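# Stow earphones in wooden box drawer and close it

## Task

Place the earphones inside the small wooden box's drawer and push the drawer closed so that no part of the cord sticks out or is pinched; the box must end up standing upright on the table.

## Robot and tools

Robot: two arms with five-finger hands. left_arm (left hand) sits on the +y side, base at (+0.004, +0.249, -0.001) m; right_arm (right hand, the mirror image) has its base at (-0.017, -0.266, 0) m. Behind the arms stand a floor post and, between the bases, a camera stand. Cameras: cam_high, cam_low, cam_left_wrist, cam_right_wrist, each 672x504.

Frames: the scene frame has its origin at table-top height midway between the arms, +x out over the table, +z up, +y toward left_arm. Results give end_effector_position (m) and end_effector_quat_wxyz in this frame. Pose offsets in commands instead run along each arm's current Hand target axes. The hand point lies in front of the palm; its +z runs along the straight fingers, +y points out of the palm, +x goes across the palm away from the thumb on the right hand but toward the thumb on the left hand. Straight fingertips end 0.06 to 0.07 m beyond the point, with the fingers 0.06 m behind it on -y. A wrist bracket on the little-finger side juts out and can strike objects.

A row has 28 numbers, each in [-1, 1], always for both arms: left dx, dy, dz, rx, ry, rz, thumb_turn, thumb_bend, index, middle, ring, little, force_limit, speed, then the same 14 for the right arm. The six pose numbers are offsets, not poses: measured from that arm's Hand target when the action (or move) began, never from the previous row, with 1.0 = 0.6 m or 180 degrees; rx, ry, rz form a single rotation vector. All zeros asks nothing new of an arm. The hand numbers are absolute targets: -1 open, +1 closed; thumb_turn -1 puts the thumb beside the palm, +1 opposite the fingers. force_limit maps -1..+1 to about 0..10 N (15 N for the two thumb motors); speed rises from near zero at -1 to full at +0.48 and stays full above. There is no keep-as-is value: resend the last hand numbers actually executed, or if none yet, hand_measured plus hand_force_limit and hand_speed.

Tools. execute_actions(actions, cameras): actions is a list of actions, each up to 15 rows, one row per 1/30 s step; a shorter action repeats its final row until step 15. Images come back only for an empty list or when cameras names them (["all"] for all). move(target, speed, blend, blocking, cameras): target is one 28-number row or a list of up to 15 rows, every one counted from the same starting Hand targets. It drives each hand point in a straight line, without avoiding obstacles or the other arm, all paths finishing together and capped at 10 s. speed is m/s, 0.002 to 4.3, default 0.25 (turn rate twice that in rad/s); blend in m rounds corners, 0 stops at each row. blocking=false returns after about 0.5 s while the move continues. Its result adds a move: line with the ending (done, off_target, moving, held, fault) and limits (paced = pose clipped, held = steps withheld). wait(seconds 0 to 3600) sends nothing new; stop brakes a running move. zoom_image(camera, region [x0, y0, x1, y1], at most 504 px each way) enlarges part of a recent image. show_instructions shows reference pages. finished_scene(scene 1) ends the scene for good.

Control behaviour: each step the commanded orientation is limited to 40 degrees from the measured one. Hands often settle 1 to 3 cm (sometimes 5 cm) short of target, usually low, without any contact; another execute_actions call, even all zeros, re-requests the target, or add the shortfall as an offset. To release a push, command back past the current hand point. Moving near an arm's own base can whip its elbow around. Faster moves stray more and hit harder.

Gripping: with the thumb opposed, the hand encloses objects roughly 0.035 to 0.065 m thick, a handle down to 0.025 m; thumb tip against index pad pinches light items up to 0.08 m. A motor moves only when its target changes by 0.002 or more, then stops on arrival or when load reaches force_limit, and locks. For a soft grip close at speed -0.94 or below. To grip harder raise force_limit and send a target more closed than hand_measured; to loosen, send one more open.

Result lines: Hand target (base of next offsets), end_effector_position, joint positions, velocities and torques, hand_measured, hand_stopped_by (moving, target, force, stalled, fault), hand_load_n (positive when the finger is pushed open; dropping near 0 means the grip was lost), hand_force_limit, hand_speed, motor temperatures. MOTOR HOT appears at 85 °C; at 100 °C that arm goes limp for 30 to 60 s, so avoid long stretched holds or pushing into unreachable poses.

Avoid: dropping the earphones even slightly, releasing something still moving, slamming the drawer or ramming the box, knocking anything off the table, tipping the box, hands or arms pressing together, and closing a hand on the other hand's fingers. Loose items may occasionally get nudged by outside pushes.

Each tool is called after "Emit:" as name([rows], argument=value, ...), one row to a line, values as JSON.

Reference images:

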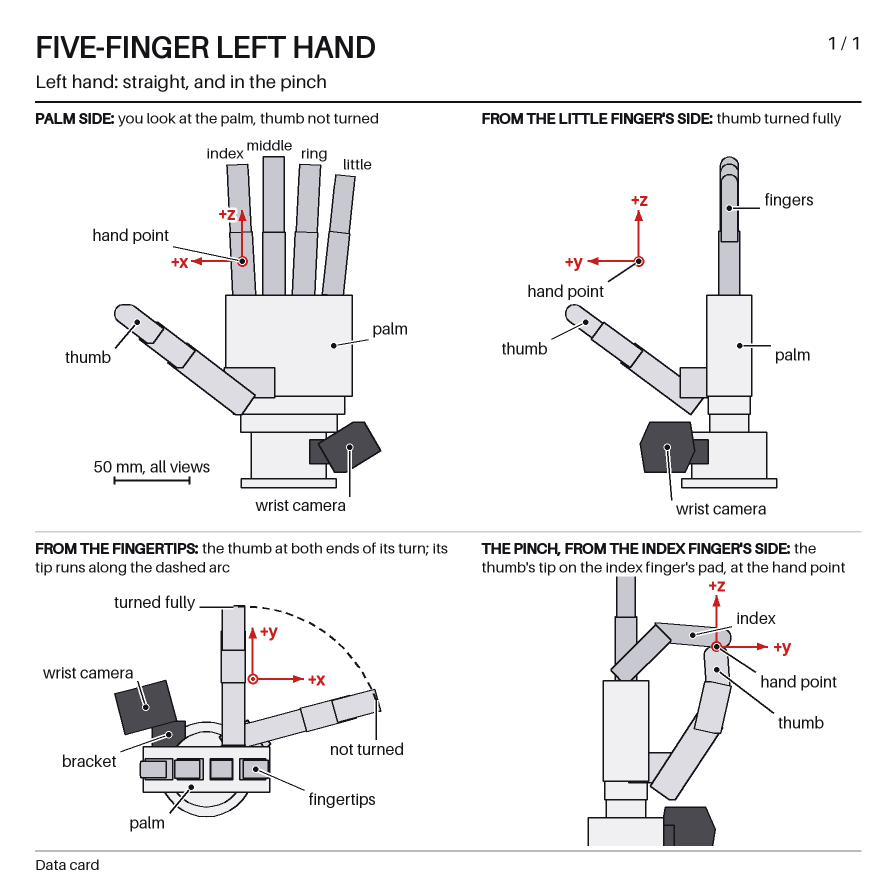

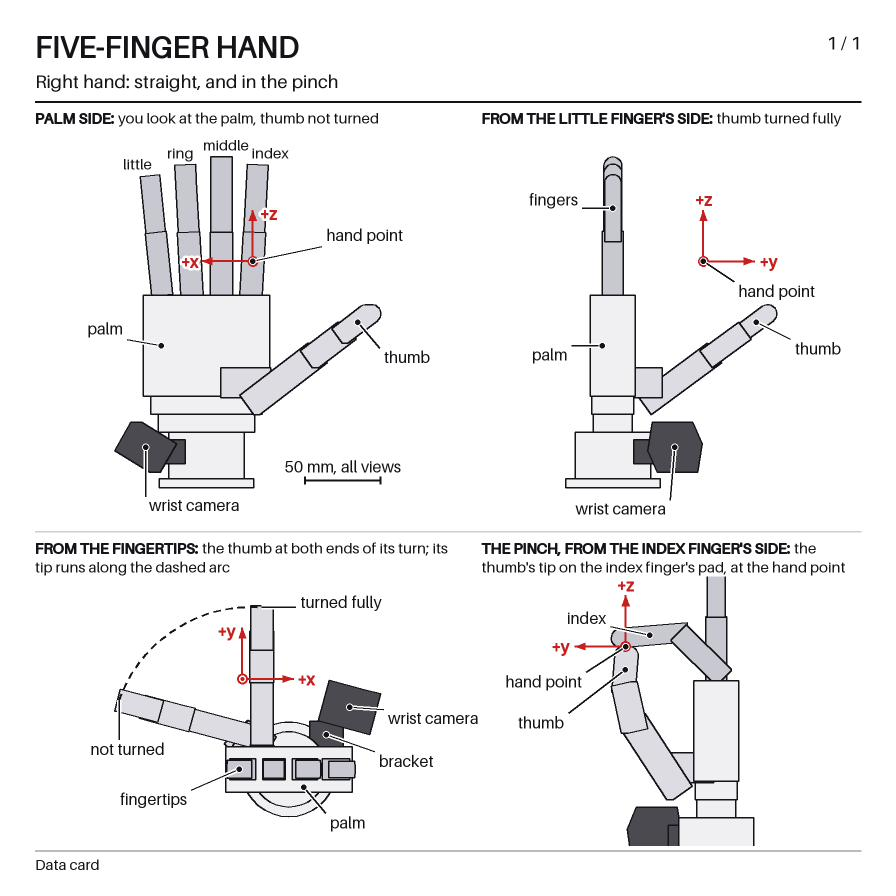

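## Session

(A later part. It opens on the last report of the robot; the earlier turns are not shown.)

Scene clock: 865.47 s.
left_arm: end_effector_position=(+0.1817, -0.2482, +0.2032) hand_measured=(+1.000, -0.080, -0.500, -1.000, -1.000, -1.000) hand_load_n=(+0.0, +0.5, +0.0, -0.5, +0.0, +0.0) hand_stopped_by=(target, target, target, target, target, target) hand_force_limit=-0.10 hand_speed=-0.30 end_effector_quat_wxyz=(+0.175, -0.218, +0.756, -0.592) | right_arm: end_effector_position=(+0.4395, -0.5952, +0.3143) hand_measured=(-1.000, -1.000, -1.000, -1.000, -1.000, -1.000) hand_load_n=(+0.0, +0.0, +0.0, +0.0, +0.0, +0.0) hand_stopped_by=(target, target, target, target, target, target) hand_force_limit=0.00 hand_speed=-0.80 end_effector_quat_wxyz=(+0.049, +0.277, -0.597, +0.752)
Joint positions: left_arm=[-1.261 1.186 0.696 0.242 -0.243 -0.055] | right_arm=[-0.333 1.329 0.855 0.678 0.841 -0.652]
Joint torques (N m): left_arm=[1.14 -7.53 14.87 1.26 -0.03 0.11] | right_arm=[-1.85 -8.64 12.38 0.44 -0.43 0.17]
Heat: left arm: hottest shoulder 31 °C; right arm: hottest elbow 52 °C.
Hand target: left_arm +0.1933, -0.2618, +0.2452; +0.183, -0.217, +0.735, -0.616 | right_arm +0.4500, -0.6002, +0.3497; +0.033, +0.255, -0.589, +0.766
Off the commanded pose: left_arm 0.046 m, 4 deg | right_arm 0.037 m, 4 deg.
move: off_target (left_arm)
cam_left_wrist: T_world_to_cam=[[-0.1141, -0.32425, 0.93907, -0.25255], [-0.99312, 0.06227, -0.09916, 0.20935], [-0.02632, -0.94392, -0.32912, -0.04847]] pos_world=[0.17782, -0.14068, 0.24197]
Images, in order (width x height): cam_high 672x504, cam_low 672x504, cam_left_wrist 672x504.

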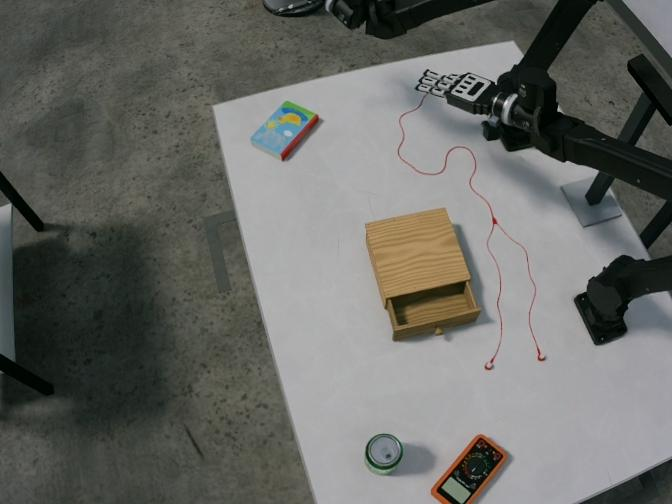

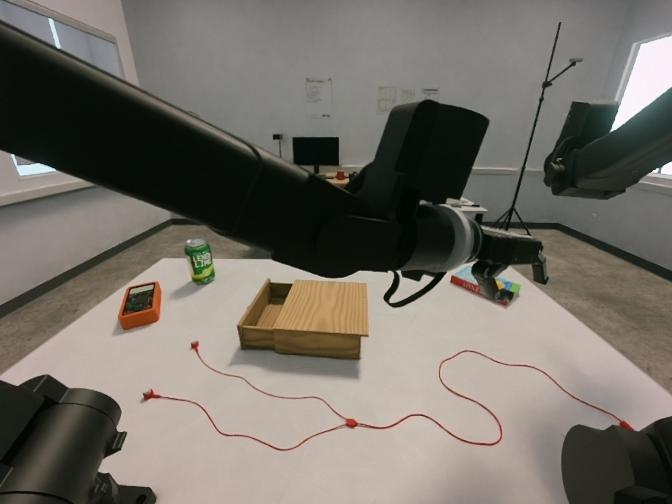

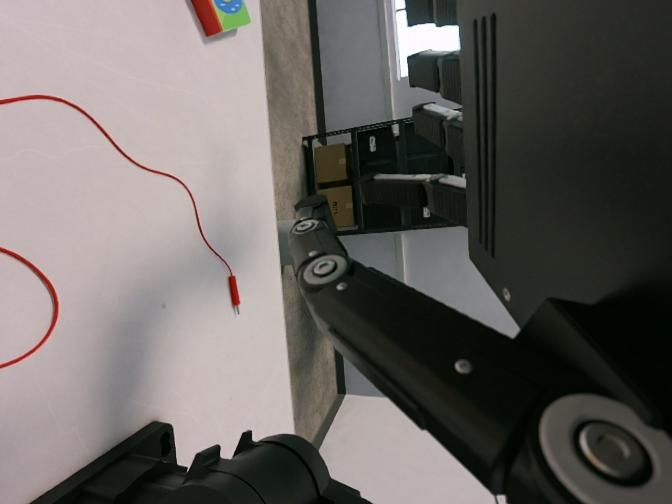

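Emit:
move(target=[-0.0947,0.267,-0.3125,0,-0.1768,-0.0312,1,-0.08,-0.5,-0.5,-1,-1,-0.1,-0.3,0,0,0,0,0,0,-1,-1,-1,-1,-1,-1,0,-0.8], cameras=["all"], speed=0.15)

Scene clock: 916.47 s.
left_arm: end_effector_position=(+0.1280, -0.0436, +0.1036) hand_measured=(+1.000, -0.080, -0.500, -0.500, -1.000, -1.000) hand_load_n=(+0.0, +0.0, +0.0, +0.0, +0.0, +0.0) hand_stopped_by=(target, target, target, target, target, target) hand_force_limit=-0.10 hand_speed=-0.30 end_effector_quat_wxyz=(+0.357, -0.401, +0.657, -0.528) | right_arm: end_effector_position=(+0.4395, -0.5952, +0.3143) hand_measured=(-1.000, -1.000, -1.000, -1.000, -1.000, -1.000) hand_load_n=(+0.0, +0.5, +0.0, +0.0, +0.0, +0.0) hand_stopped_by=(target, target, target, target, target, target) hand_force_limit=0.00 hand_speed=-0.80 end_effector_quat_wxyz=(+0.049, +0.277, -0.597, +0.752)
Joint positions: left_arm=[-1.72 0.832 0.237 0.004 -1.23 -0.517] | right_arm=[-0.333 1.329 0.855 0.678 0.841 -0.652]
Joint torques (N m): left_arm=[-0.91 -1.49 10.52 0.69 -0.88 -0.2] | right_arm=[-1.85 -8.64 12.4 0.44 -0.43 0.17]
Motor temperatures (°C): left_arm=[24 31 44 25 28 25] | right_arm=[26 33 53 27 31 26]
Heat: left arm: hottest elbow 44 °C; right arm: hottest elbow 53 °C.
Hand target: left_arm +0.1257, -0.0525, +0.1201; +0.347, -0.413, +0.645, -0.541 | right_arm +0.4500, -0.6002, +0.3497; +0.033, +0.255, -0.589, +0.766
Off the commanded pose: left_arm 0.019 m, 3 deg | right_arm 0.037 m, 4 deg.
move: off_target (left_arm)
cam_left_wrist: T_world_to_cam=[[0.01611, -0.34767, 0.93748, -0.11636], [-0.86305, -0.47825, -0.16253, 0.09988], [0.50486, -0.80648, -0.30776, 0.04625]] pos_world=[0.06472, 0.04461, 0.13955]
cam_right_wrist: T_world_to_cam=[[-0.59155, -0.36494, -0.71895, 0.27195], [0.41865, 0.62304, -0.66072, 0.39353], [0.68906, -0.69184, -0.21577, -0.52961]] pos_world=[0.36105, -0.51235, 0.34126]

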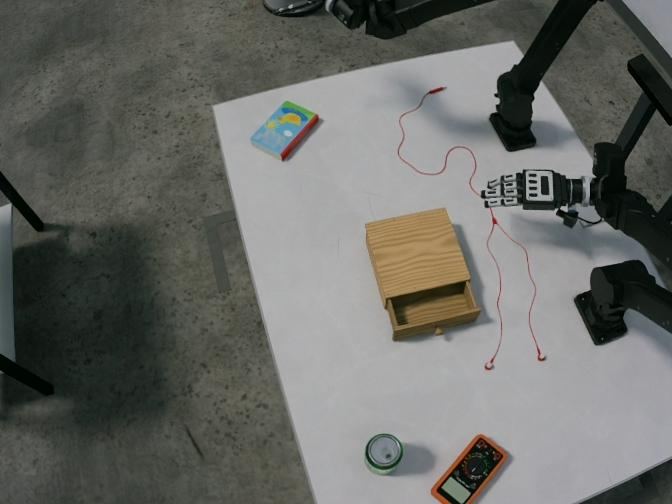

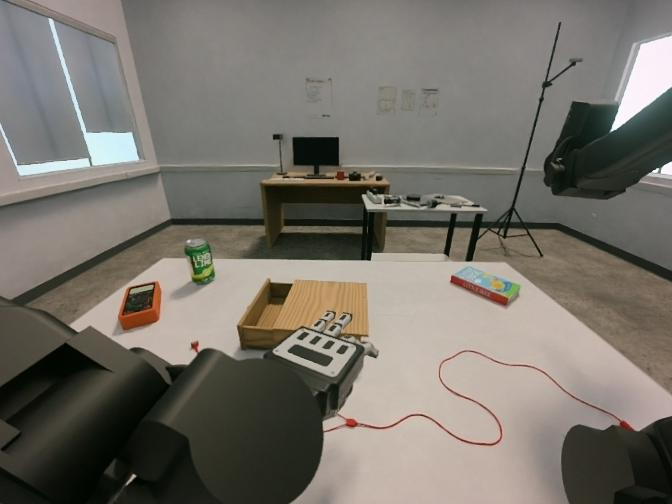

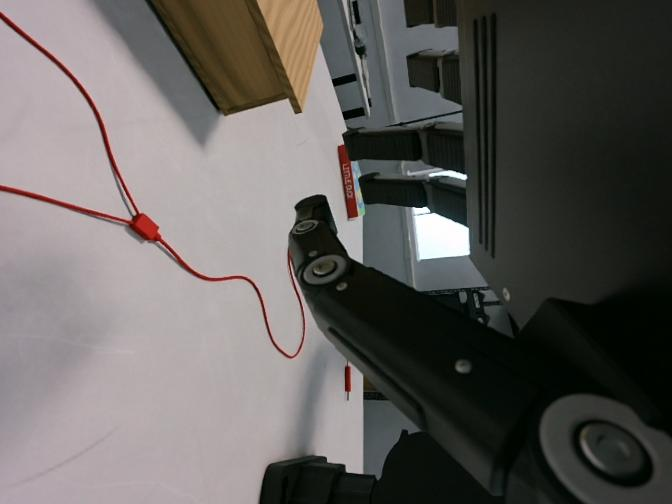

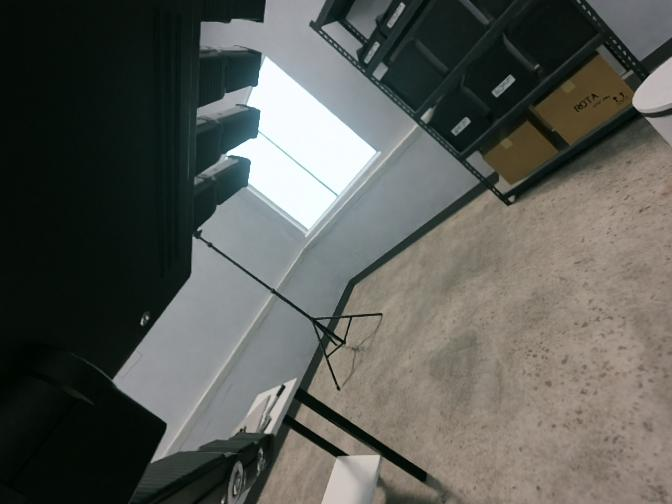

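Emit:
move(target=[-0.0165,0.094,0.043,0,0,0,1,-0.08,-0.5,-0.5,-1,-1,-0.1,-0.3,0,0,0,0,0,0,-1,-1,-1,-1,-1,-1,0,-0.8], cameras=["cam_left_wrist"], speed=0.1)

Emit:
zoom_image(camera="cam_left_wrist", region=[120, 70, 440, 310])

Scene clock: 945.83 s.
left_arm: end_effector_position=(+0.1418, -0.0490, +0.0586) hand_measured=(+1.000, -0.080, -0.500, -0.500, -1.000, -1.000) hand_load_n=(-0.5, +0.0, +0.0, +0.0, +0.0, +0.0) hand_stopped_by=(target, target, target, target, target, target) hand_force_limit=-0.10 hand_speed=-0.30 end_effector_quat_wxyz=(+0.345, -0.413, +0.648, -0.539) | right_arm: end_effector_position=(+0.4395, -0.5952, +0.3143) hand_measured=(-1.000, -1.000, -1.000, -1.000, -1.000, -1.000) hand_load_n=(+0.0, +0.0, +0.0, +0.0, +0.0, -0.5) hand_stopped_by=(target, target, target, target, target, target) hand_force_limit=0.00 hand_speed=-0.80 end_effector_quat_wxyz=(+0.049, +0.277, -0.597, +0.752)
Joint positions: left_arm=[-1.643 1.087 0.14 0.474 -1.161 -0.437] | right_arm=[-0.333 1.329 0.855 0.678 0.841 -0.652]
Joint torques (N m): left_arm=[0.91 -0.73 6.11 2.13 -0.35 0.16] | right_arm=[-1.79 -8.64 12.4 0.43 -0.43 0.17]
Heat: left arm: hottest elbow 41 °C; right arm: hottest elbow 53 °C.
Hand target: left_arm +0.1441, -0.0500, +0.0601; +0.347, -0.413, +0.645, -0.541 | right_arm +0.4500, -0.6002, +0.3497; +0.033, +0.255, -0.589, +0.766
Off the commanded pose: left_arm 0.003 m, 1 deg | right_arm 0.037 m, 4 deg.
move: done
cam_left_wrist: T_world_to_cam=[[0.03026, -0.30745, 0.95108, -0.07709], [-0.86395, -0.48656, -0.1298, 0.0996], [0.50267, -0.81776, -0.28035, 0.01922]] pos_world=[0.07872, 0.04048, 0.09164]

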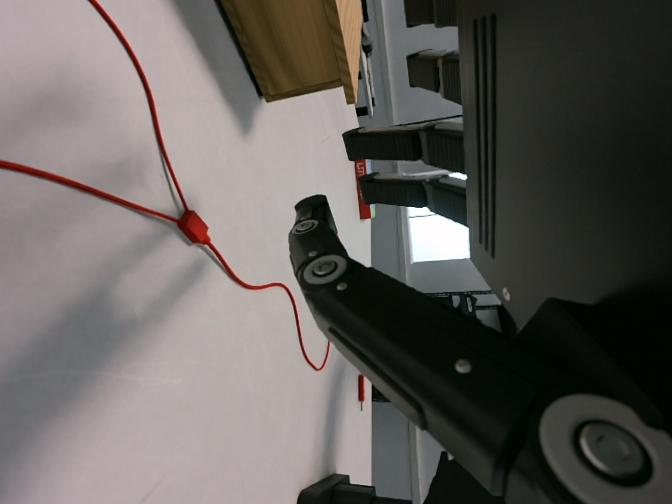

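Scaled by 1.575 from the camera's image (finer frame: 960x720).

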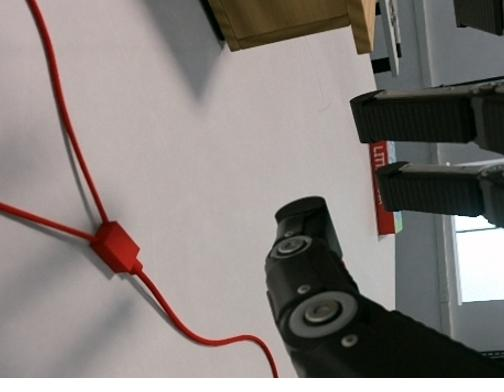

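Emit:
move(target=[-0.0073,0.0633,0.0113,0,0,0,1,-0.08,-0.5,-0.5,-1,-1,-0.1,-0.3,0,0,0,0,0,0,-1,-1,-1,-1,-1,-1,0,-0.8], cameras=["cam_left_wrist"], speed=0.08)

Emit:
zoom_image(camera="cam_left_wrist", region=[180, 90, 420, 310])

Scene clock: 965.10 s.
left_arm: end_effector_position=(+0.1420, -0.0470, +0.0201) hand_measured=(+1.000, -0.080, -0.500, -0.500, -1.000, -1.000) hand_load_n=(+0.0, +0.0, +0.0, +0.0, +0.0, -0.5) hand_stopped_by=(target, target, target, target, target, target) hand_force_limit=-0.10 hand_speed=-0.30 end_effector_quat_wxyz=(+0.342, -0.412, +0.649, -0.540) | right_arm: end_effector_position=(+0.4395, -0.5952, +0.3143) hand_measured=(-1.000, -1.000, -1.000, -1.000, -1.000, -1.000) hand_load_n=(+0.0, +0.0, +0.0, +0.0, +0.0, +0.0) hand_stopped_by=(target, target, target, target, target, target) hand_force_limit=0.00 hand_speed=-0.80 end_effector_quat_wxyz=(+0.049, +0.277, -0.597, +0.752)
Joint positions: left_arm=[-1.639 1.387 0.097 0.828 -1.15 -0.428] | right_arm=[-0.333 1.329 0.855 0.678 0.841 -0.652]
Joint torques (N m): left_arm=[0.79 -2.14 3.34 2.25 -0.44 0.12] | right_arm=[-1.85 -8.64 12.38 0.43 -0.43 0.17]
Motor temperatures (°C): left_arm=[24 30 39 25 28 25] | right_arm=[26 33 54 27 31 26]
Heat: left arm: hottest elbow 39 °C; right arm: hottest elbow 54 °C.
Hand target: left_arm +0.1460, -0.0460, +0.0215; +0.347, -0.413, +0.645, -0.541 | right_arm +0.4500, -0.6002, +0.3497; +0.033, +0.255, -0.589, +0.766
Off the commanded pose: left_arm 0.004 m, 1 deg | right_arm 0.037 m, 4 deg.
move: done
cam_left_wrist: T_world_to_cam=[[0.02978, -0.30552, 0.95172, -0.03973], [-0.86739, -0.48108, -0.12729, 0.09646], [0.49674, -0.82172, -0.27933, 0.01058]] pos_world=[0.0796, 0.04296, 0.05304]

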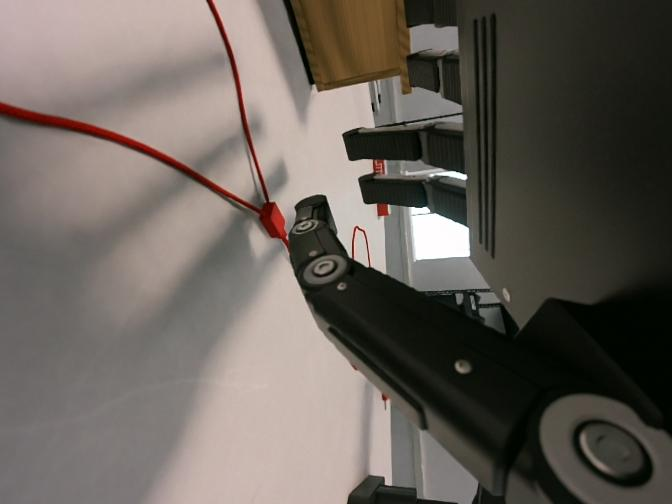

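Scaled by 2.100 from the camera's image (finer frame: 960x720).

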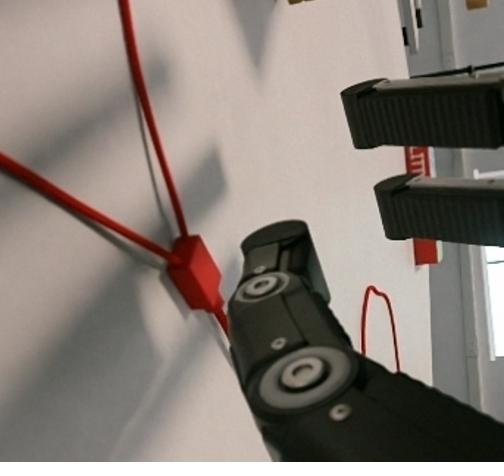

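Emit:
move(target=[-0.005,0.032,0.0015,0,0,0,1,-0.08,-0.5,-0.5,-1,-1,-0.1,-0.3,0,0,0,0,0,0,-1,-1,-1,-1,-1,-1,0,-0.8], cameras=["cam_left_wrist","cam_low"], speed=0.06)

Emit:
zoom_image(camera="cam_left_wrist", region=[180, 90, 420, 310])

Scene clock: 984.20 s.
left_arm: end_effector_position=(+0.1422, -0.0432, +0.0018) hand_measured=(+1.000, -0.080, -0.500, -0.500, -1.000, -1.000) hand_load_n=(-1.0, -1.5, -0.5, +0.0, +0.0, +0.0) hand_stopped_by=(target, target, target, target, target, target) hand_force_limit=-0.10 hand_speed=-0.30 end_effector_quat_wxyz=(+0.343, -0.412, +0.648, -0.541) | right_arm: end_effector_position=(+0.4395, -0.5952, +0.3143) hand_measured=(-1.000, -1.000, -1.000, -1.000, -1.000, -1.000) hand_load_n=(+0.0, +0.0, +0.0, +0.0, +0.0, +0.0) hand_stopped_by=(target, target, target, target, target, target) hand_force_limit=0.00 hand_speed=-0.80 end_effector_quat_wxyz=(+0.049, +0.277, -0.597, +0.752)
Joint positions: left_arm=[-1.64 1.561 0.084 1.017 -1.153 -0.427] | right_arm=[-0.333 1.329 0.855 0.678 0.841 -0.652]
Joint torques (N m): left_arm=[0.21 -1.73 1.87 2.18 -0.56 0.06] | right_arm=[-1.79 -8.64 12.4 0.43 -0.44 0.17]
Heat: left arm: hottest elbow 36 °C; right arm: hottest elbow 54 °C.
Hand target: left_arm +0.1451, -0.0422, +0.0024; +0.347, -0.413, +0.645, -0.541 | right_arm +0.4500, -0.6002, +0.3497; +0.033, +0.255, -0.589, +0.766
Off the commanded pose: left_arm 0.003 m, 1 deg | right_arm 0.037 m, 4 deg.
move: done
cam_left_wrist: T_world_to_cam=[[0.02832, -0.30529, 0.95184, -0.02096], [-0.86669, -0.48193, -0.12878, 0.09608], [0.49803, -0.82131, -0.27824, 0.00835]] pos_world=[0.0797, 0.04676, 0.03465]
Images, in order (width x height): cam_low 672x504, cam_left_wrist 672x504.

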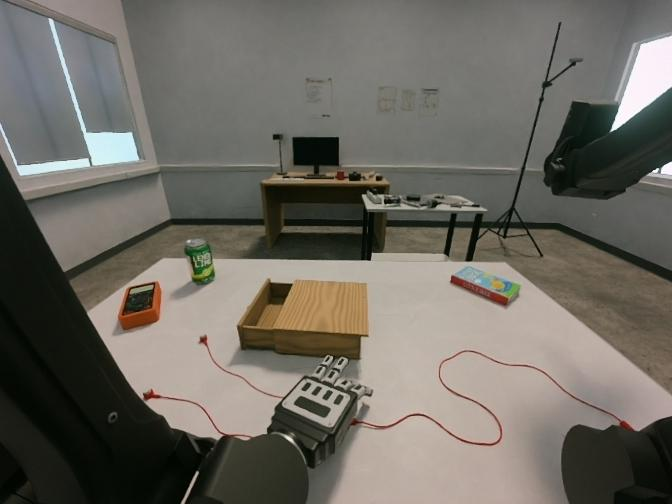

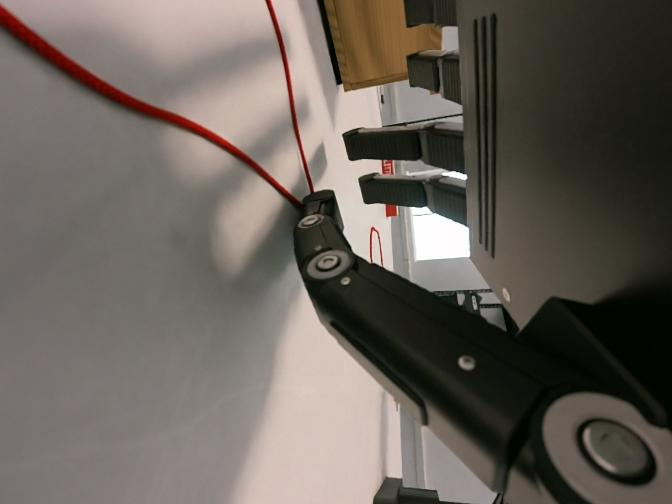

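Scaled by 2.100 from the camera's image (finer frame: 960x720).

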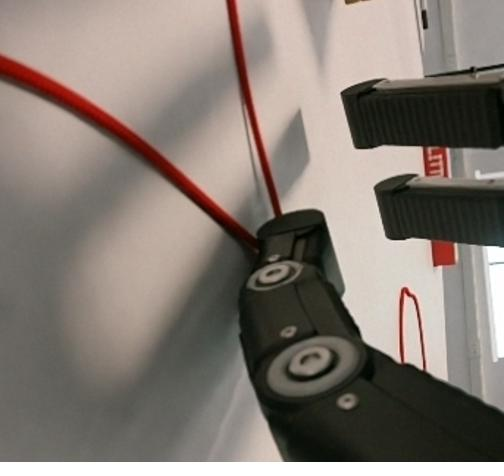

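Emit:
move(target=[0,0,0,0,0,0,1,-0.08,0.5,-0.5,-1,-1,-0.1,-0.7,0,0,0,0,0,0,-1,-1,-1,-1,-1,-1,0,-0.8], cameras=["cam_left_wrist","cam_low","cam_high"], speed=0.06)

Emit:
zoom_image(camera="cam_left_wrist", region=[180, 90, 420, 310])

Emit:
zoom_image(camera="cam_high", region=[440, 160, 560, 250])

Scene clock: 1014.73 s.
left_arm: end_effector_position=(+0.1450, -0.0435, +0.0045) hand_measured=(+1.000, -0.080, +0.132, -0.500, -1.000, -1.000) hand_load_n=(-1.5, +0.0, +4.0, +0.0, +0.0, +0.0) hand_stopped_by=(target, target, force, target, target, target) hand_force_limit=-0.10 hand_speed=-0.70 end_effector_quat_wxyz=(+0.343, -0.418, +0.642, -0.544) | right_arm: end_effector_position=(+0.4395, -0.5952, +0.3143) hand_measured=(-1.000, -1.000, -1.000, -1.000, -1.000, -1.000) hand_load_n=(+0.0, +0.0, +0.0, -0.5, +0.0, -0.5) hand_stopped_by=(target, target, target, target, target, target) hand_force_limit=0.00 hand_speed=-0.80 end_effector_quat_wxyz=(+0.049, +0.277, -0.597, +0.752)
Joint positions: left_arm=[-1.633 1.562 0.084 1.033 -1.158 -0.427] | right_arm=[-0.333 1.329 0.855 0.678 0.841 -0.652]
Joint torques (N m): left_arm=[0.79 -2.55 1.92 1.73 -0.34 0.13] | right_arm=[-1.79 -8.64 12.4 0.43 -0.43 0.17]
Motor temperatures (°C): left_arm=[24 30 33 25 28 25] | right_arm=[26 33 54 27 31 26]
Heat: left arm: hottest elbow 33 °C; right arm: hottest elbow 54 °C.
Hand target: left_arm +0.1451, -0.0422, +0.0024; +0.347, -0.413, +0.645, -0.541 | right_arm +0.4500, -0.6002, +0.3497; +0.033, +0.255, -0.589, +0.766
Off the commanded pose: left_arm 0.002 m, 1 deg | right_arm 0.037 m, 4 deg.
move: done
cam_left_wrist: T_world_to_cam=[[0.0307, -0.2902, 0.95647, -0.0234], [-0.86081, -0.49402, -0.12226, 0.09726], [0.50799, -0.81959, -0.26498, 0.00612]] pos_world=[0.08133, 0.04627, 0.03589]
Images, in order (width x height): cam_high 672x504, cam_low 672x504, cam_left_wrist 672x504.

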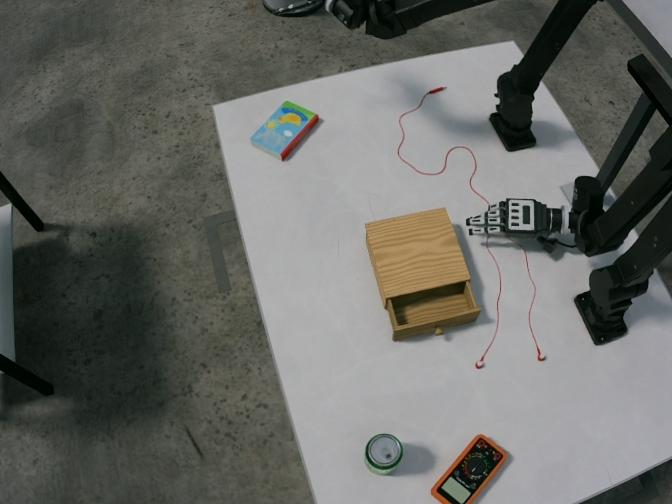

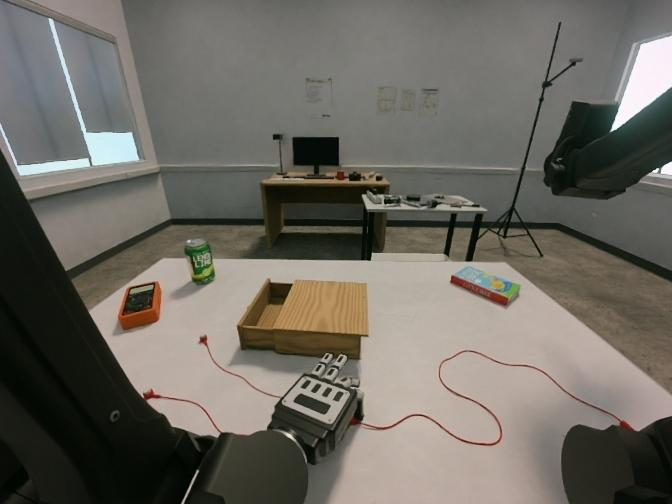

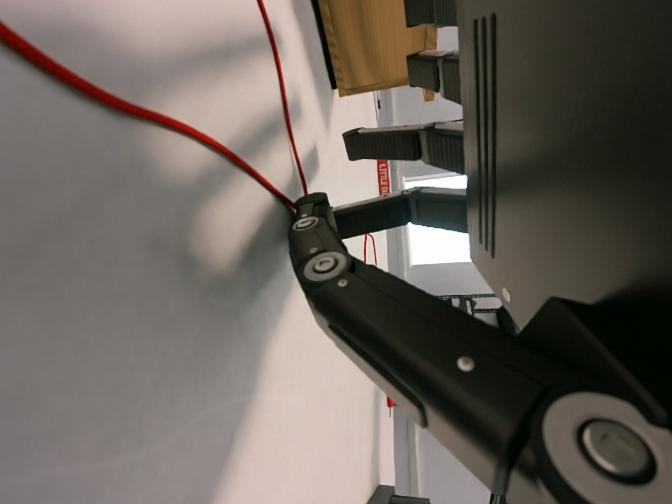

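Scaled by 2.100 from the camera's image (finer frame: 960x720).

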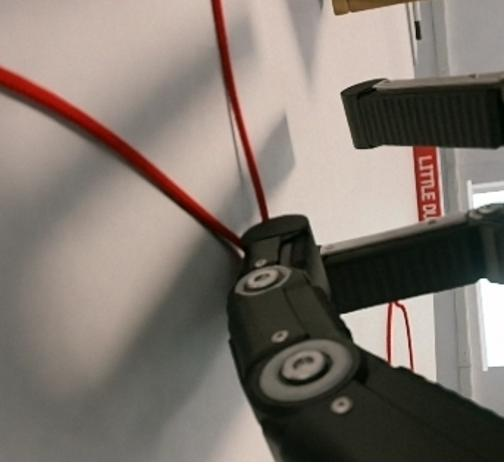

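Scaled by 4.200 from the camera's image (finer frame: 960x720).

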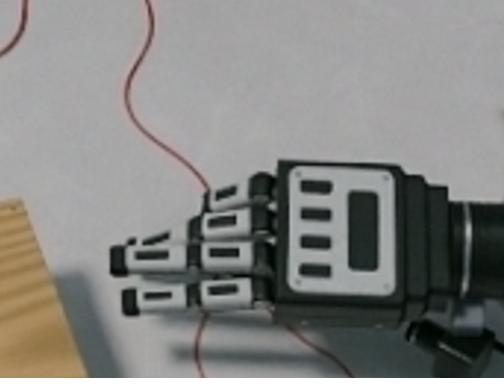

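Emit:
move(target=[0,-0.0738,-0.013,0,0,0,1,-0.08,0.5,-0.5,-1,-1,-0.1,-0.7,0,0,0,0,0,0,-1,-1,-1,-1,-1,-1,0,-0.8], cameras=["cam_left_wrist","cam_low","cam_high"], speed=0.05)

Emit:
zoom_image(camera="cam_left_wrist", region=[180, 90, 420, 310])

Scene clock: 1035.33 s.
left_arm: end_effector_position=(+0.1457, -0.0313, +0.0365) hand_measured=(+1.000, -0.080, +0.132, -0.500, -1.000, -1.000) hand_load_n=(+0.0, +0.0, +0.0, +0.0, +0.0, +0.0) hand_stopped_by=(target, target, force, target, target, target) hand_force_limit=-0.10 hand_speed=-0.70 end_effector_quat_wxyz=(+0.357, -0.402, +0.656, -0.530) | right_arm: end_effector_position=(+0.4395, -0.5952, +0.3143) hand_measured=(-1.000, -1.000, -1.000, -1.000, -1.000, -1.000) hand_load_n=(+0.0, +0.0, +0.0, +0.0, +0.0, +0.0) hand_stopped_by=(target, target, target, target, target, target) hand_force_limit=0.00 hand_speed=-0.80 end_effector_quat_wxyz=(+0.049, +0.277, -0.597, +0.752)
Joint positions: left_arm=[-1.634 1.177 0.084 0.619 -1.158 -0.396] | right_arm=[-0.333 1.329 0.855 0.678 0.841 -0.652]
Joint torques (N m): left_arm=[-0.03 -2.9 6.9 0.66 -0.4 -0.24] | right_arm=[-1.85 -8.7 12.4 0.44 -0.43 0.17]
Motor temperatures (°C): left_arm=[24 29 32 25 28 24] | right_arm=[26 33 55 27 31 26]
Heat: left arm: hottest elbow 32 °C; right arm: hottest elbow 55 °C.
Hand target: left_arm +0.1450, -0.0423, +0.0474; +0.347, -0.413, +0.645, -0.541 | right_arm +0.4500, -0.6002, +0.3497; +0.033, +0.255, -0.589, +0.766
Off the commanded pose: left_arm 0.015 m, 2 deg | right_arm 0.037 m, 4 deg.
move: off_target (left_arm)
cam_left_wrist: T_world_to_cam=[[0.01511, -0.34398, 0.93885, -0.04933], [-0.86221, -0.47996, -0.16197, 0.10988], [0.50633, -0.80704, -0.30384, 0.02619]] pos_world=[0.08223, 0.05691, 0.07207]
Images, in order (width x height): cam_high 672x504, cam_low 672x504, cam_left_wrist 672x504.

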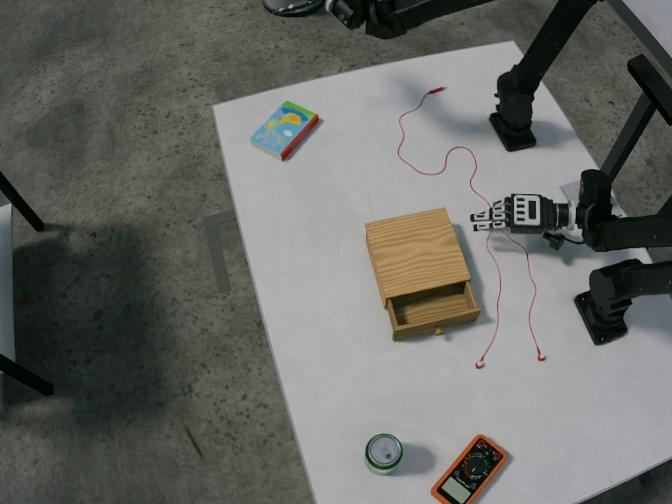

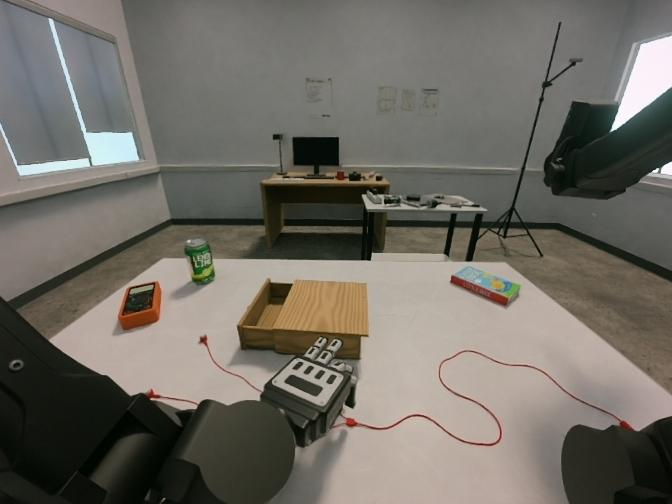

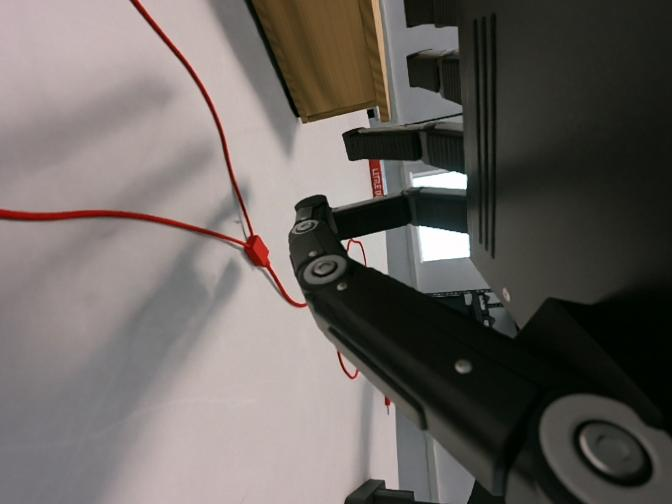

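Scaled by 2.100 from the camera's image (finer frame: 960x720).

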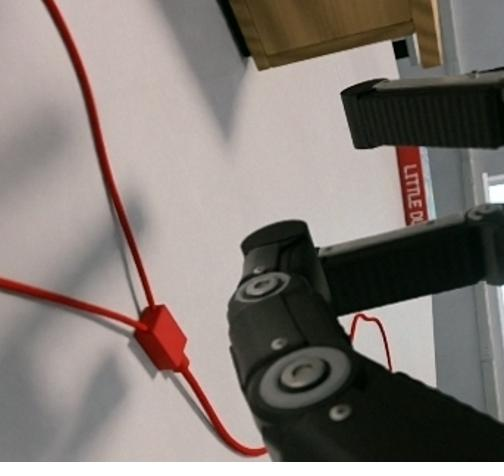

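Emit:
move([
  [0,-0.246,-0.0433,0,0,0,1,-0.08,-0.6,-0.6,-1,-1,-0.1,-0.3,0,0,0,0,0,0,-1,-1,-1,-1,-1,-1,0,-0.8],
  [-0.929,-0.3888,-0.2137,-0.0003,-0.3554,-0.0625,1,-0.08,-0.6,-0.6,-1,-1,-0.1,-0.3,0,0,0,0,0,0,-1,-1,-1,-1,-1,-1,0,-0.8],
], cameras=[], speed=0.3, blend=[0.04, 0])

Emit:
move(target=[0,0,0,0,0,0,1,-0.08,-0.6,-0.6,-1,-1,-0.1,-0.3,0.1078,0.0132,-0.6685,0.0164,-0.4807,0.116,1,-0.08,-0.5,-0.5,-1,-1,-0.1,-0.3], cameras=["all"], speed=0.3)

Scene clock: 1157.67 s.
left_arm: end_effector_position=(+0.2923, +0.4518, +0.2747) hand_measured=(+1.000, -0.080, -0.600, -0.600, -1.000, -1.000) hand_load_n=(+0.0, +0.0, +0.0, -0.5, +0.0, +0.0) hand_stopped_by=(target, target, target, target, target, target) hand_force_limit=-0.10 hand_speed=-0.30 end_effector_quat_wxyz=(-0.571, +0.685, -0.347, +0.291) | right_arm: end_effector_position=(+0.4395, -0.5952, +0.3143) hand_measured=(-1.000, -1.000, -1.000, -1.000, -1.000, -1.000) hand_load_n=(+0.0, -0.5, +0.0, +0.0, +0.0, +0.0) hand_stopped_by=(target, target, target, target, target, target) hand_force_limit=0.00 hand_speed=-0.80 end_effector_quat_wxyz=(+0.049, +0.277, -0.597, +0.752)
Joint positions: left_arm=[0.77 0.487 0.525 -0.22 0.145 0.023] | right_arm=[-0.333 1.329 0.855 0.678 0.841 -0.652]
Joint torques (N m): left_arm=[7 8.88 17.69 2.76 0.07 -0.02] | right_arm=[-1.85 -8.7 12.4 0.43 -0.43 0.16]
Motor temperatures (°C): left_arm=[24 29 35 25 27 24] | right_arm=[26 33 56 26 30 26]
Heat: left arm: hottest elbow 35 °C; right arm: hottest elbow 56 °C.
Hand target: left_arm +0.3004, +0.4996, +0.3000; -0.583, +0.694, -0.323, +0.271 | right_arm +0.4500, -0.6002, +0.3497; +0.033, +0.255, -0.589, +0.766
Off the commanded pose: left_arm 0.055 m, 4 deg | right_arm 0.037 m, 4 deg.
move: off_target (left_arm)

Scene clock: 1161.30 s.
left_arm: end_effector_position=(+0.2923, +0.4518, +0.2747) hand_measured=(+1.000, -0.080, -0.600, -0.600, -1.000, -1.000) hand_load_n=(+0.0, +0.0, +0.0, +0.0, +0.0, +0.0) hand_stopped_by=(target, target, target, target, target, target) hand_force_limit=-0.10 hand_speed=-0.30 end_effector_quat_wxyz=(-0.571, +0.685, -0.347, +0.291) | right_arm: end_effector_position=(+0.2514, -0.2490, +0.2940) hand_measured=(+1.000, -0.080, -0.500, -0.500, -1.000, -1.000) hand_load_n=(+0.0, +0.0, +0.0, -0.5, +0.0, +0.0) hand_stopped_by=(target, target, target, target, target, target) hand_force_limit=-0.10 hand_speed=-0.30 end_effector_quat_wxyz=(-0.508, +0.613, -0.464, +0.388)
Joint positions: left_arm=[0.77 0.487 0.525 -0.22 0.145 0.023] | right_arm=[-0.513 0.295 0.565 -0.529 -0.781 -0.189]
Joint torques (N m): left_arm=[6.77 8.53 17.72 3.02 0.08 -0.04] | right_arm=[-2.08 0.67 9.42 0.57 -0.45 0.25]
Motor temperatures (°C): left_arm=[24 29 37 25 27 24] | right_arm=[26 33 56 26 30 26]
Heat: left arm: hottest elbow 37 °C; right arm: hottest elbow 56 °C.
Hand target: left_arm +0.3004, +0.4996, +0.3000; -0.583, +0.694, -0.323, +0.271 | right_arm +0.2498, -0.2500, +0.3001; -0.510, +0.607, -0.466, +0.391
Off the commanded pose: left_arm 0.055 m, 4 deg | right_arm 0.006 m, 1 deg.
move: done
cam_left_wrist: T_world_to_cam=[[0.27858, -0.12066, 0.9528, -0.29073], [0.00792, -0.99175, -0.12791, 0.47428], [0.96038, 0.04318, -0.27532, -0.11046]] pos_world=[0.18332, 0.44006, 0.30726]
cam_right_wrist: T_world_to_cam=[[-0.07465, -0.28529, -0.95553, 0.23187], [-0.74876, 0.6489, -0.13525, 0.38864], [0.65863, 0.70536, -0.26205, 0.2043]] pos_world=[0.17375, -0.33014, 0.32766]

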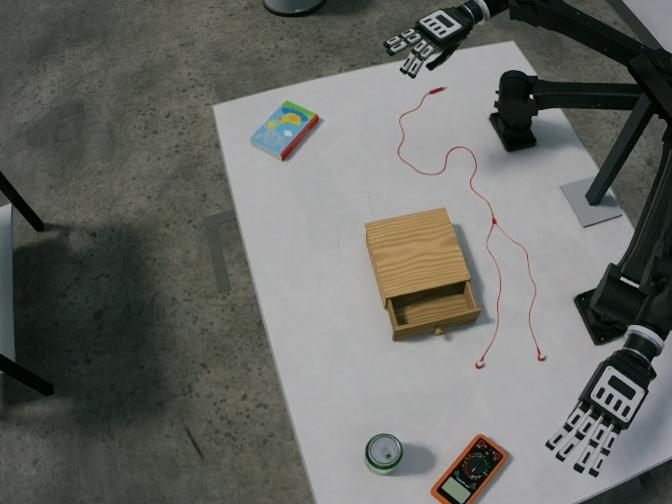

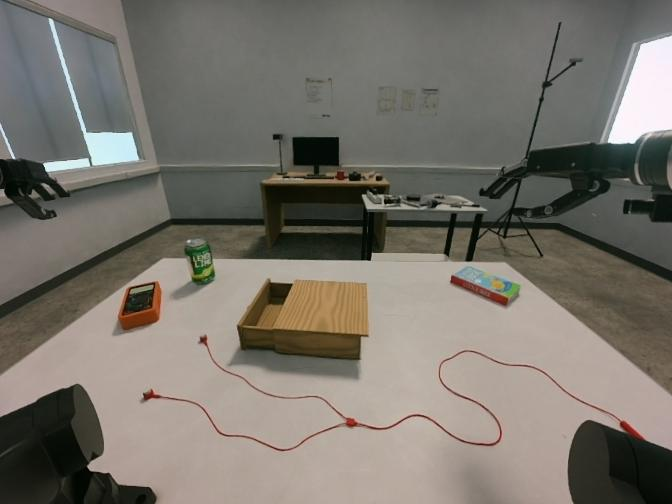

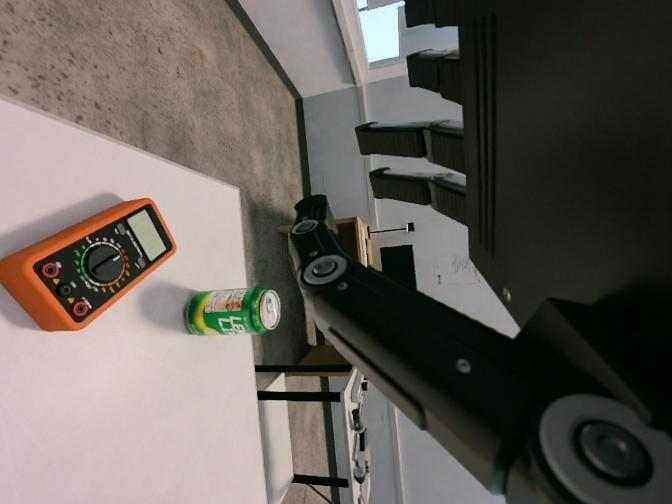

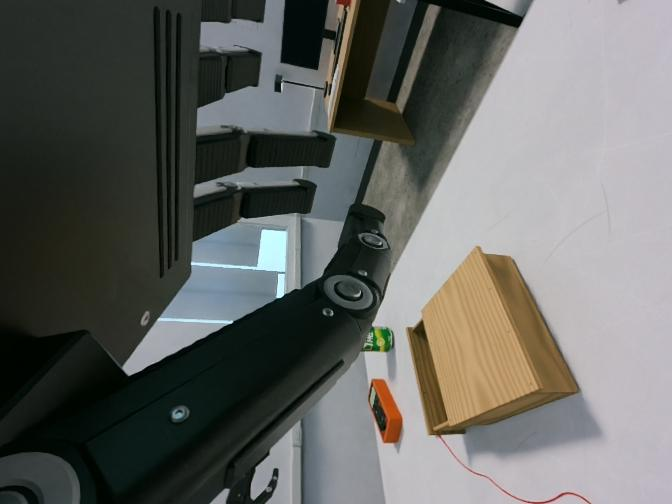

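Emit:
move([
  [0,0,0,0,0,0,1,-0.08,-0.6,-0.6,-1,-1,-0.1,-0.3,-0.1878,0.0255,0.1432,0,0,0,1,-0.08,-0.5,-0.5,-1,-1,-0.1,-0.3],
  [0,0,0,0,0,0,1,-0.08,-0.6,-0.6,-1,-1,-0.1,-0.3,-0.3498,0.1448,0.1383,0,0,0,1,-0.08,-0.5,-0.5,-1,-1,-0.1,-0.3],
  [0,0,0,0,0,0,1,-0.08,-0.6,-0.6,-1,-1,-0.1,-0.3,-0.3875,0.2977,-0.0558,0,0,0,1,-0.08,-0.5,-0.5,-1,-1,-0.1,-0.3],
], cameras=["cam_high","cam_low","cam_right_wrist"], speed=0.2, blend=[0.04, 0.03, 0])

Scene clock: 1185.33 s.
left_arm: end_effector_position=(+0.2923, +0.4518, +0.2747) hand_measured=(+1.000, -0.080, -0.600, -0.600, -1.000, -1.000) hand_load_n=(+0.0, +0.0, +0.0, +0.0, +0.0, +0.0) hand_stopped_by=(target, target, target, target, target, target) hand_force_limit=-0.10 hand_speed=-0.30 end_effector_quat_wxyz=(-0.571, +0.685, -0.347, +0.291) | right_arm: end_effector_position=(+0.1325, -0.0592, +0.1046) hand_measured=(+1.000, -0.080, -0.500, -0.500, -1.000, -1.000) hand_load_n=(+0.0, +0.0, +0.0, +0.0, +0.0, +0.0) hand_stopped_by=(target, target, target, target, target, target) hand_force_limit=-0.10 hand_speed=-0.30 end_effector_quat_wxyz=(-0.494, +0.619, -0.458, +0.404)
Joint positions: left_arm=[0.77 0.487 0.525 -0.22 0.145 0.023] | right_arm=[1.722 0.562 0.228 -0.695 1.352 0.971]
Joint torques (N m): left_arm=[6.3 9 17.77 3.1 0.05 -0.07] | right_arm=[-0.26 1.08 12.26 -0.17 1.04 0.24]
Motor temperatures (°C): left_arm=[24 30 50 25 27 24] | right_arm=[26 32 55 27 30 26]
Heat: left arm: hottest elbow 50 °C; right arm: hottest elbow 55 °C.
Hand target: left_arm +0.3004, +0.4996, +0.3000; -0.583, +0.694, -0.323, +0.271 | right_arm +0.1279, -0.0419, +0.1301; -0.510, +0.607, -0.466, +0.391
Off the commanded pose: left_arm 0.055 m, 4 deg | right_arm 0.031 m, 3 deg.
move: off_target (right_arm)
cam_right_wrist: T_world_to_cam=[[-0.07153, -0.32456, -0.94316, 0.09203], [-0.73967, 0.65162, -0.16814, 0.15319], [0.66915, 0.6856, -0.28668, 0.09919]] pos_world=[0.05352, -0.13796, 0.141]

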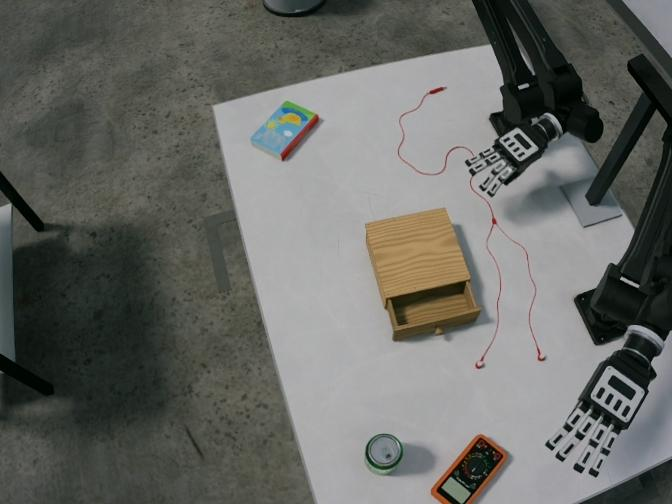

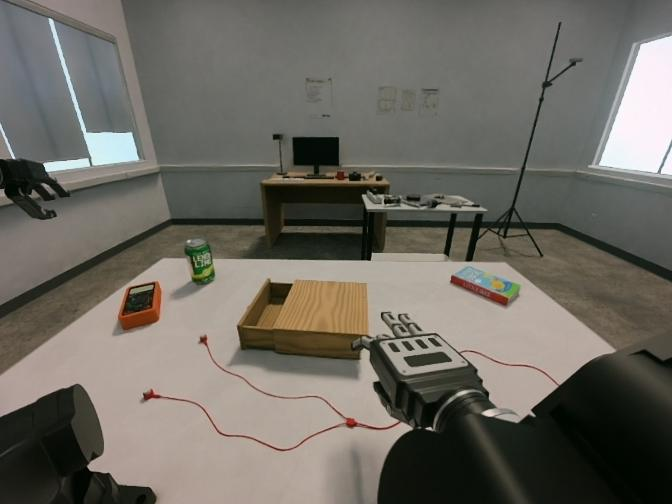

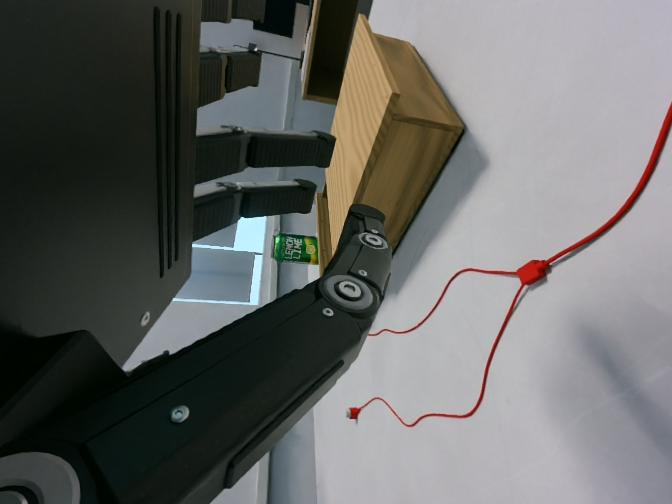

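Emit:
move(target=[0,0,0,0,0,0,1,-0.08,-0.6,-0.6,-1,-1,-0.1,-0.3,0.0104,0.122,0.0277,0,0,0,1,-0.08,-0.5,-0.5,-1,-1,-0.1,-0.3], cameras=["cam_right_wrist"], speed=0.1)

Emit:
zoom_image(camera="cam_right_wrist", region=[280, 140, 560, 380])

Scene clock: 1200.57 s.
left_arm: end_effector_position=(+0.2923, +0.4518, +0.2747) hand_measured=(+1.000, -0.080, -0.600, -0.600, -1.000, -1.000) hand_load_n=(+0.0, +0.0, +0.0, +0.0, +0.0, +0.0) hand_stopped_by=(target, target, target, target, target, target) hand_force_limit=-0.10 hand_speed=-0.30 end_effector_quat_wxyz=(-0.571, +0.685, -0.347, +0.291) | right_arm: end_effector_position=(+0.1304, -0.0491, +0.0530) hand_measured=(+1.000, -0.080, -0.500, -0.500, -1.000, -1.000) hand_load_n=(+0.0, +0.0, +0.0, +0.0, +0.0, +0.0) hand_stopped_by=(target, target, target, target, target, target) hand_force_limit=-0.10 hand_speed=-0.30 end_effector_quat_wxyz=(-0.510, +0.610, -0.465, +0.390)
Joint positions: left_arm=[0.77 0.487 0.525 -0.22 0.145 0.023] | right_arm=[1.727 0.776 0.105 -0.285 1.354 0.943]
Joint torques (N m): left_arm=[6.36 8.41 17.76 3.03 0.07 0.01] | right_arm=[-2.08 -0.03 7.28 0.94 0.54 -0.06]
Motor temperatures (°C): left_arm=[24 30 55 25 27 24] | right_arm=[26 32 54 26 31 26]
Heat: left arm: hottest elbow 55 °C; right arm: hottest elbow 54 °C.
Hand target: left_arm +0.3004, +0.4996, +0.3000; -0.583, +0.694, -0.323, +0.271 | right_arm +0.1331, -0.0469, +0.0552; -0.510, +0.607, -0.466, +0.391
Off the commanded pose: left_arm 0.055 m, 4 deg | right_arm 0.004 m, 0 deg.
move: done
cam_right_wrist: T_world_to_cam=[[-0.07071, -0.28064, -0.95721, 0.04937], [-0.7457, 0.65222, -0.13614, 0.13546], [0.66252, 0.70417, -0.25539, 0.07889]] pos_world=[0.05223, -0.13004, 0.08585]

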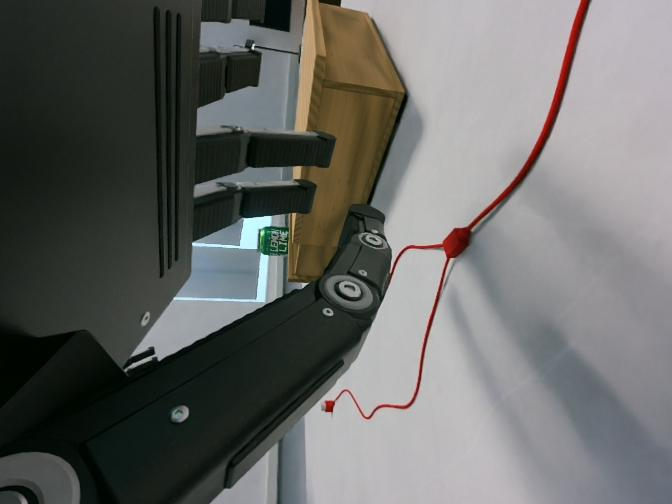

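Scaled by 1.800 from the camera's image (finer frame: 960x720).

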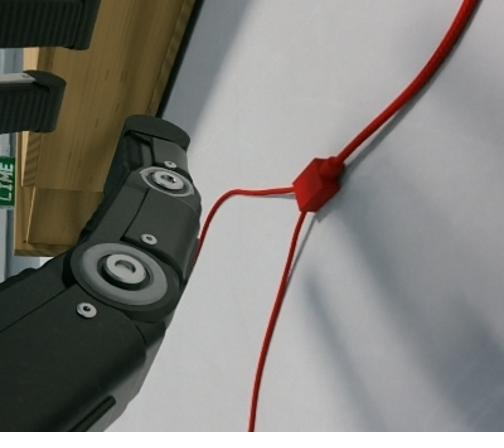

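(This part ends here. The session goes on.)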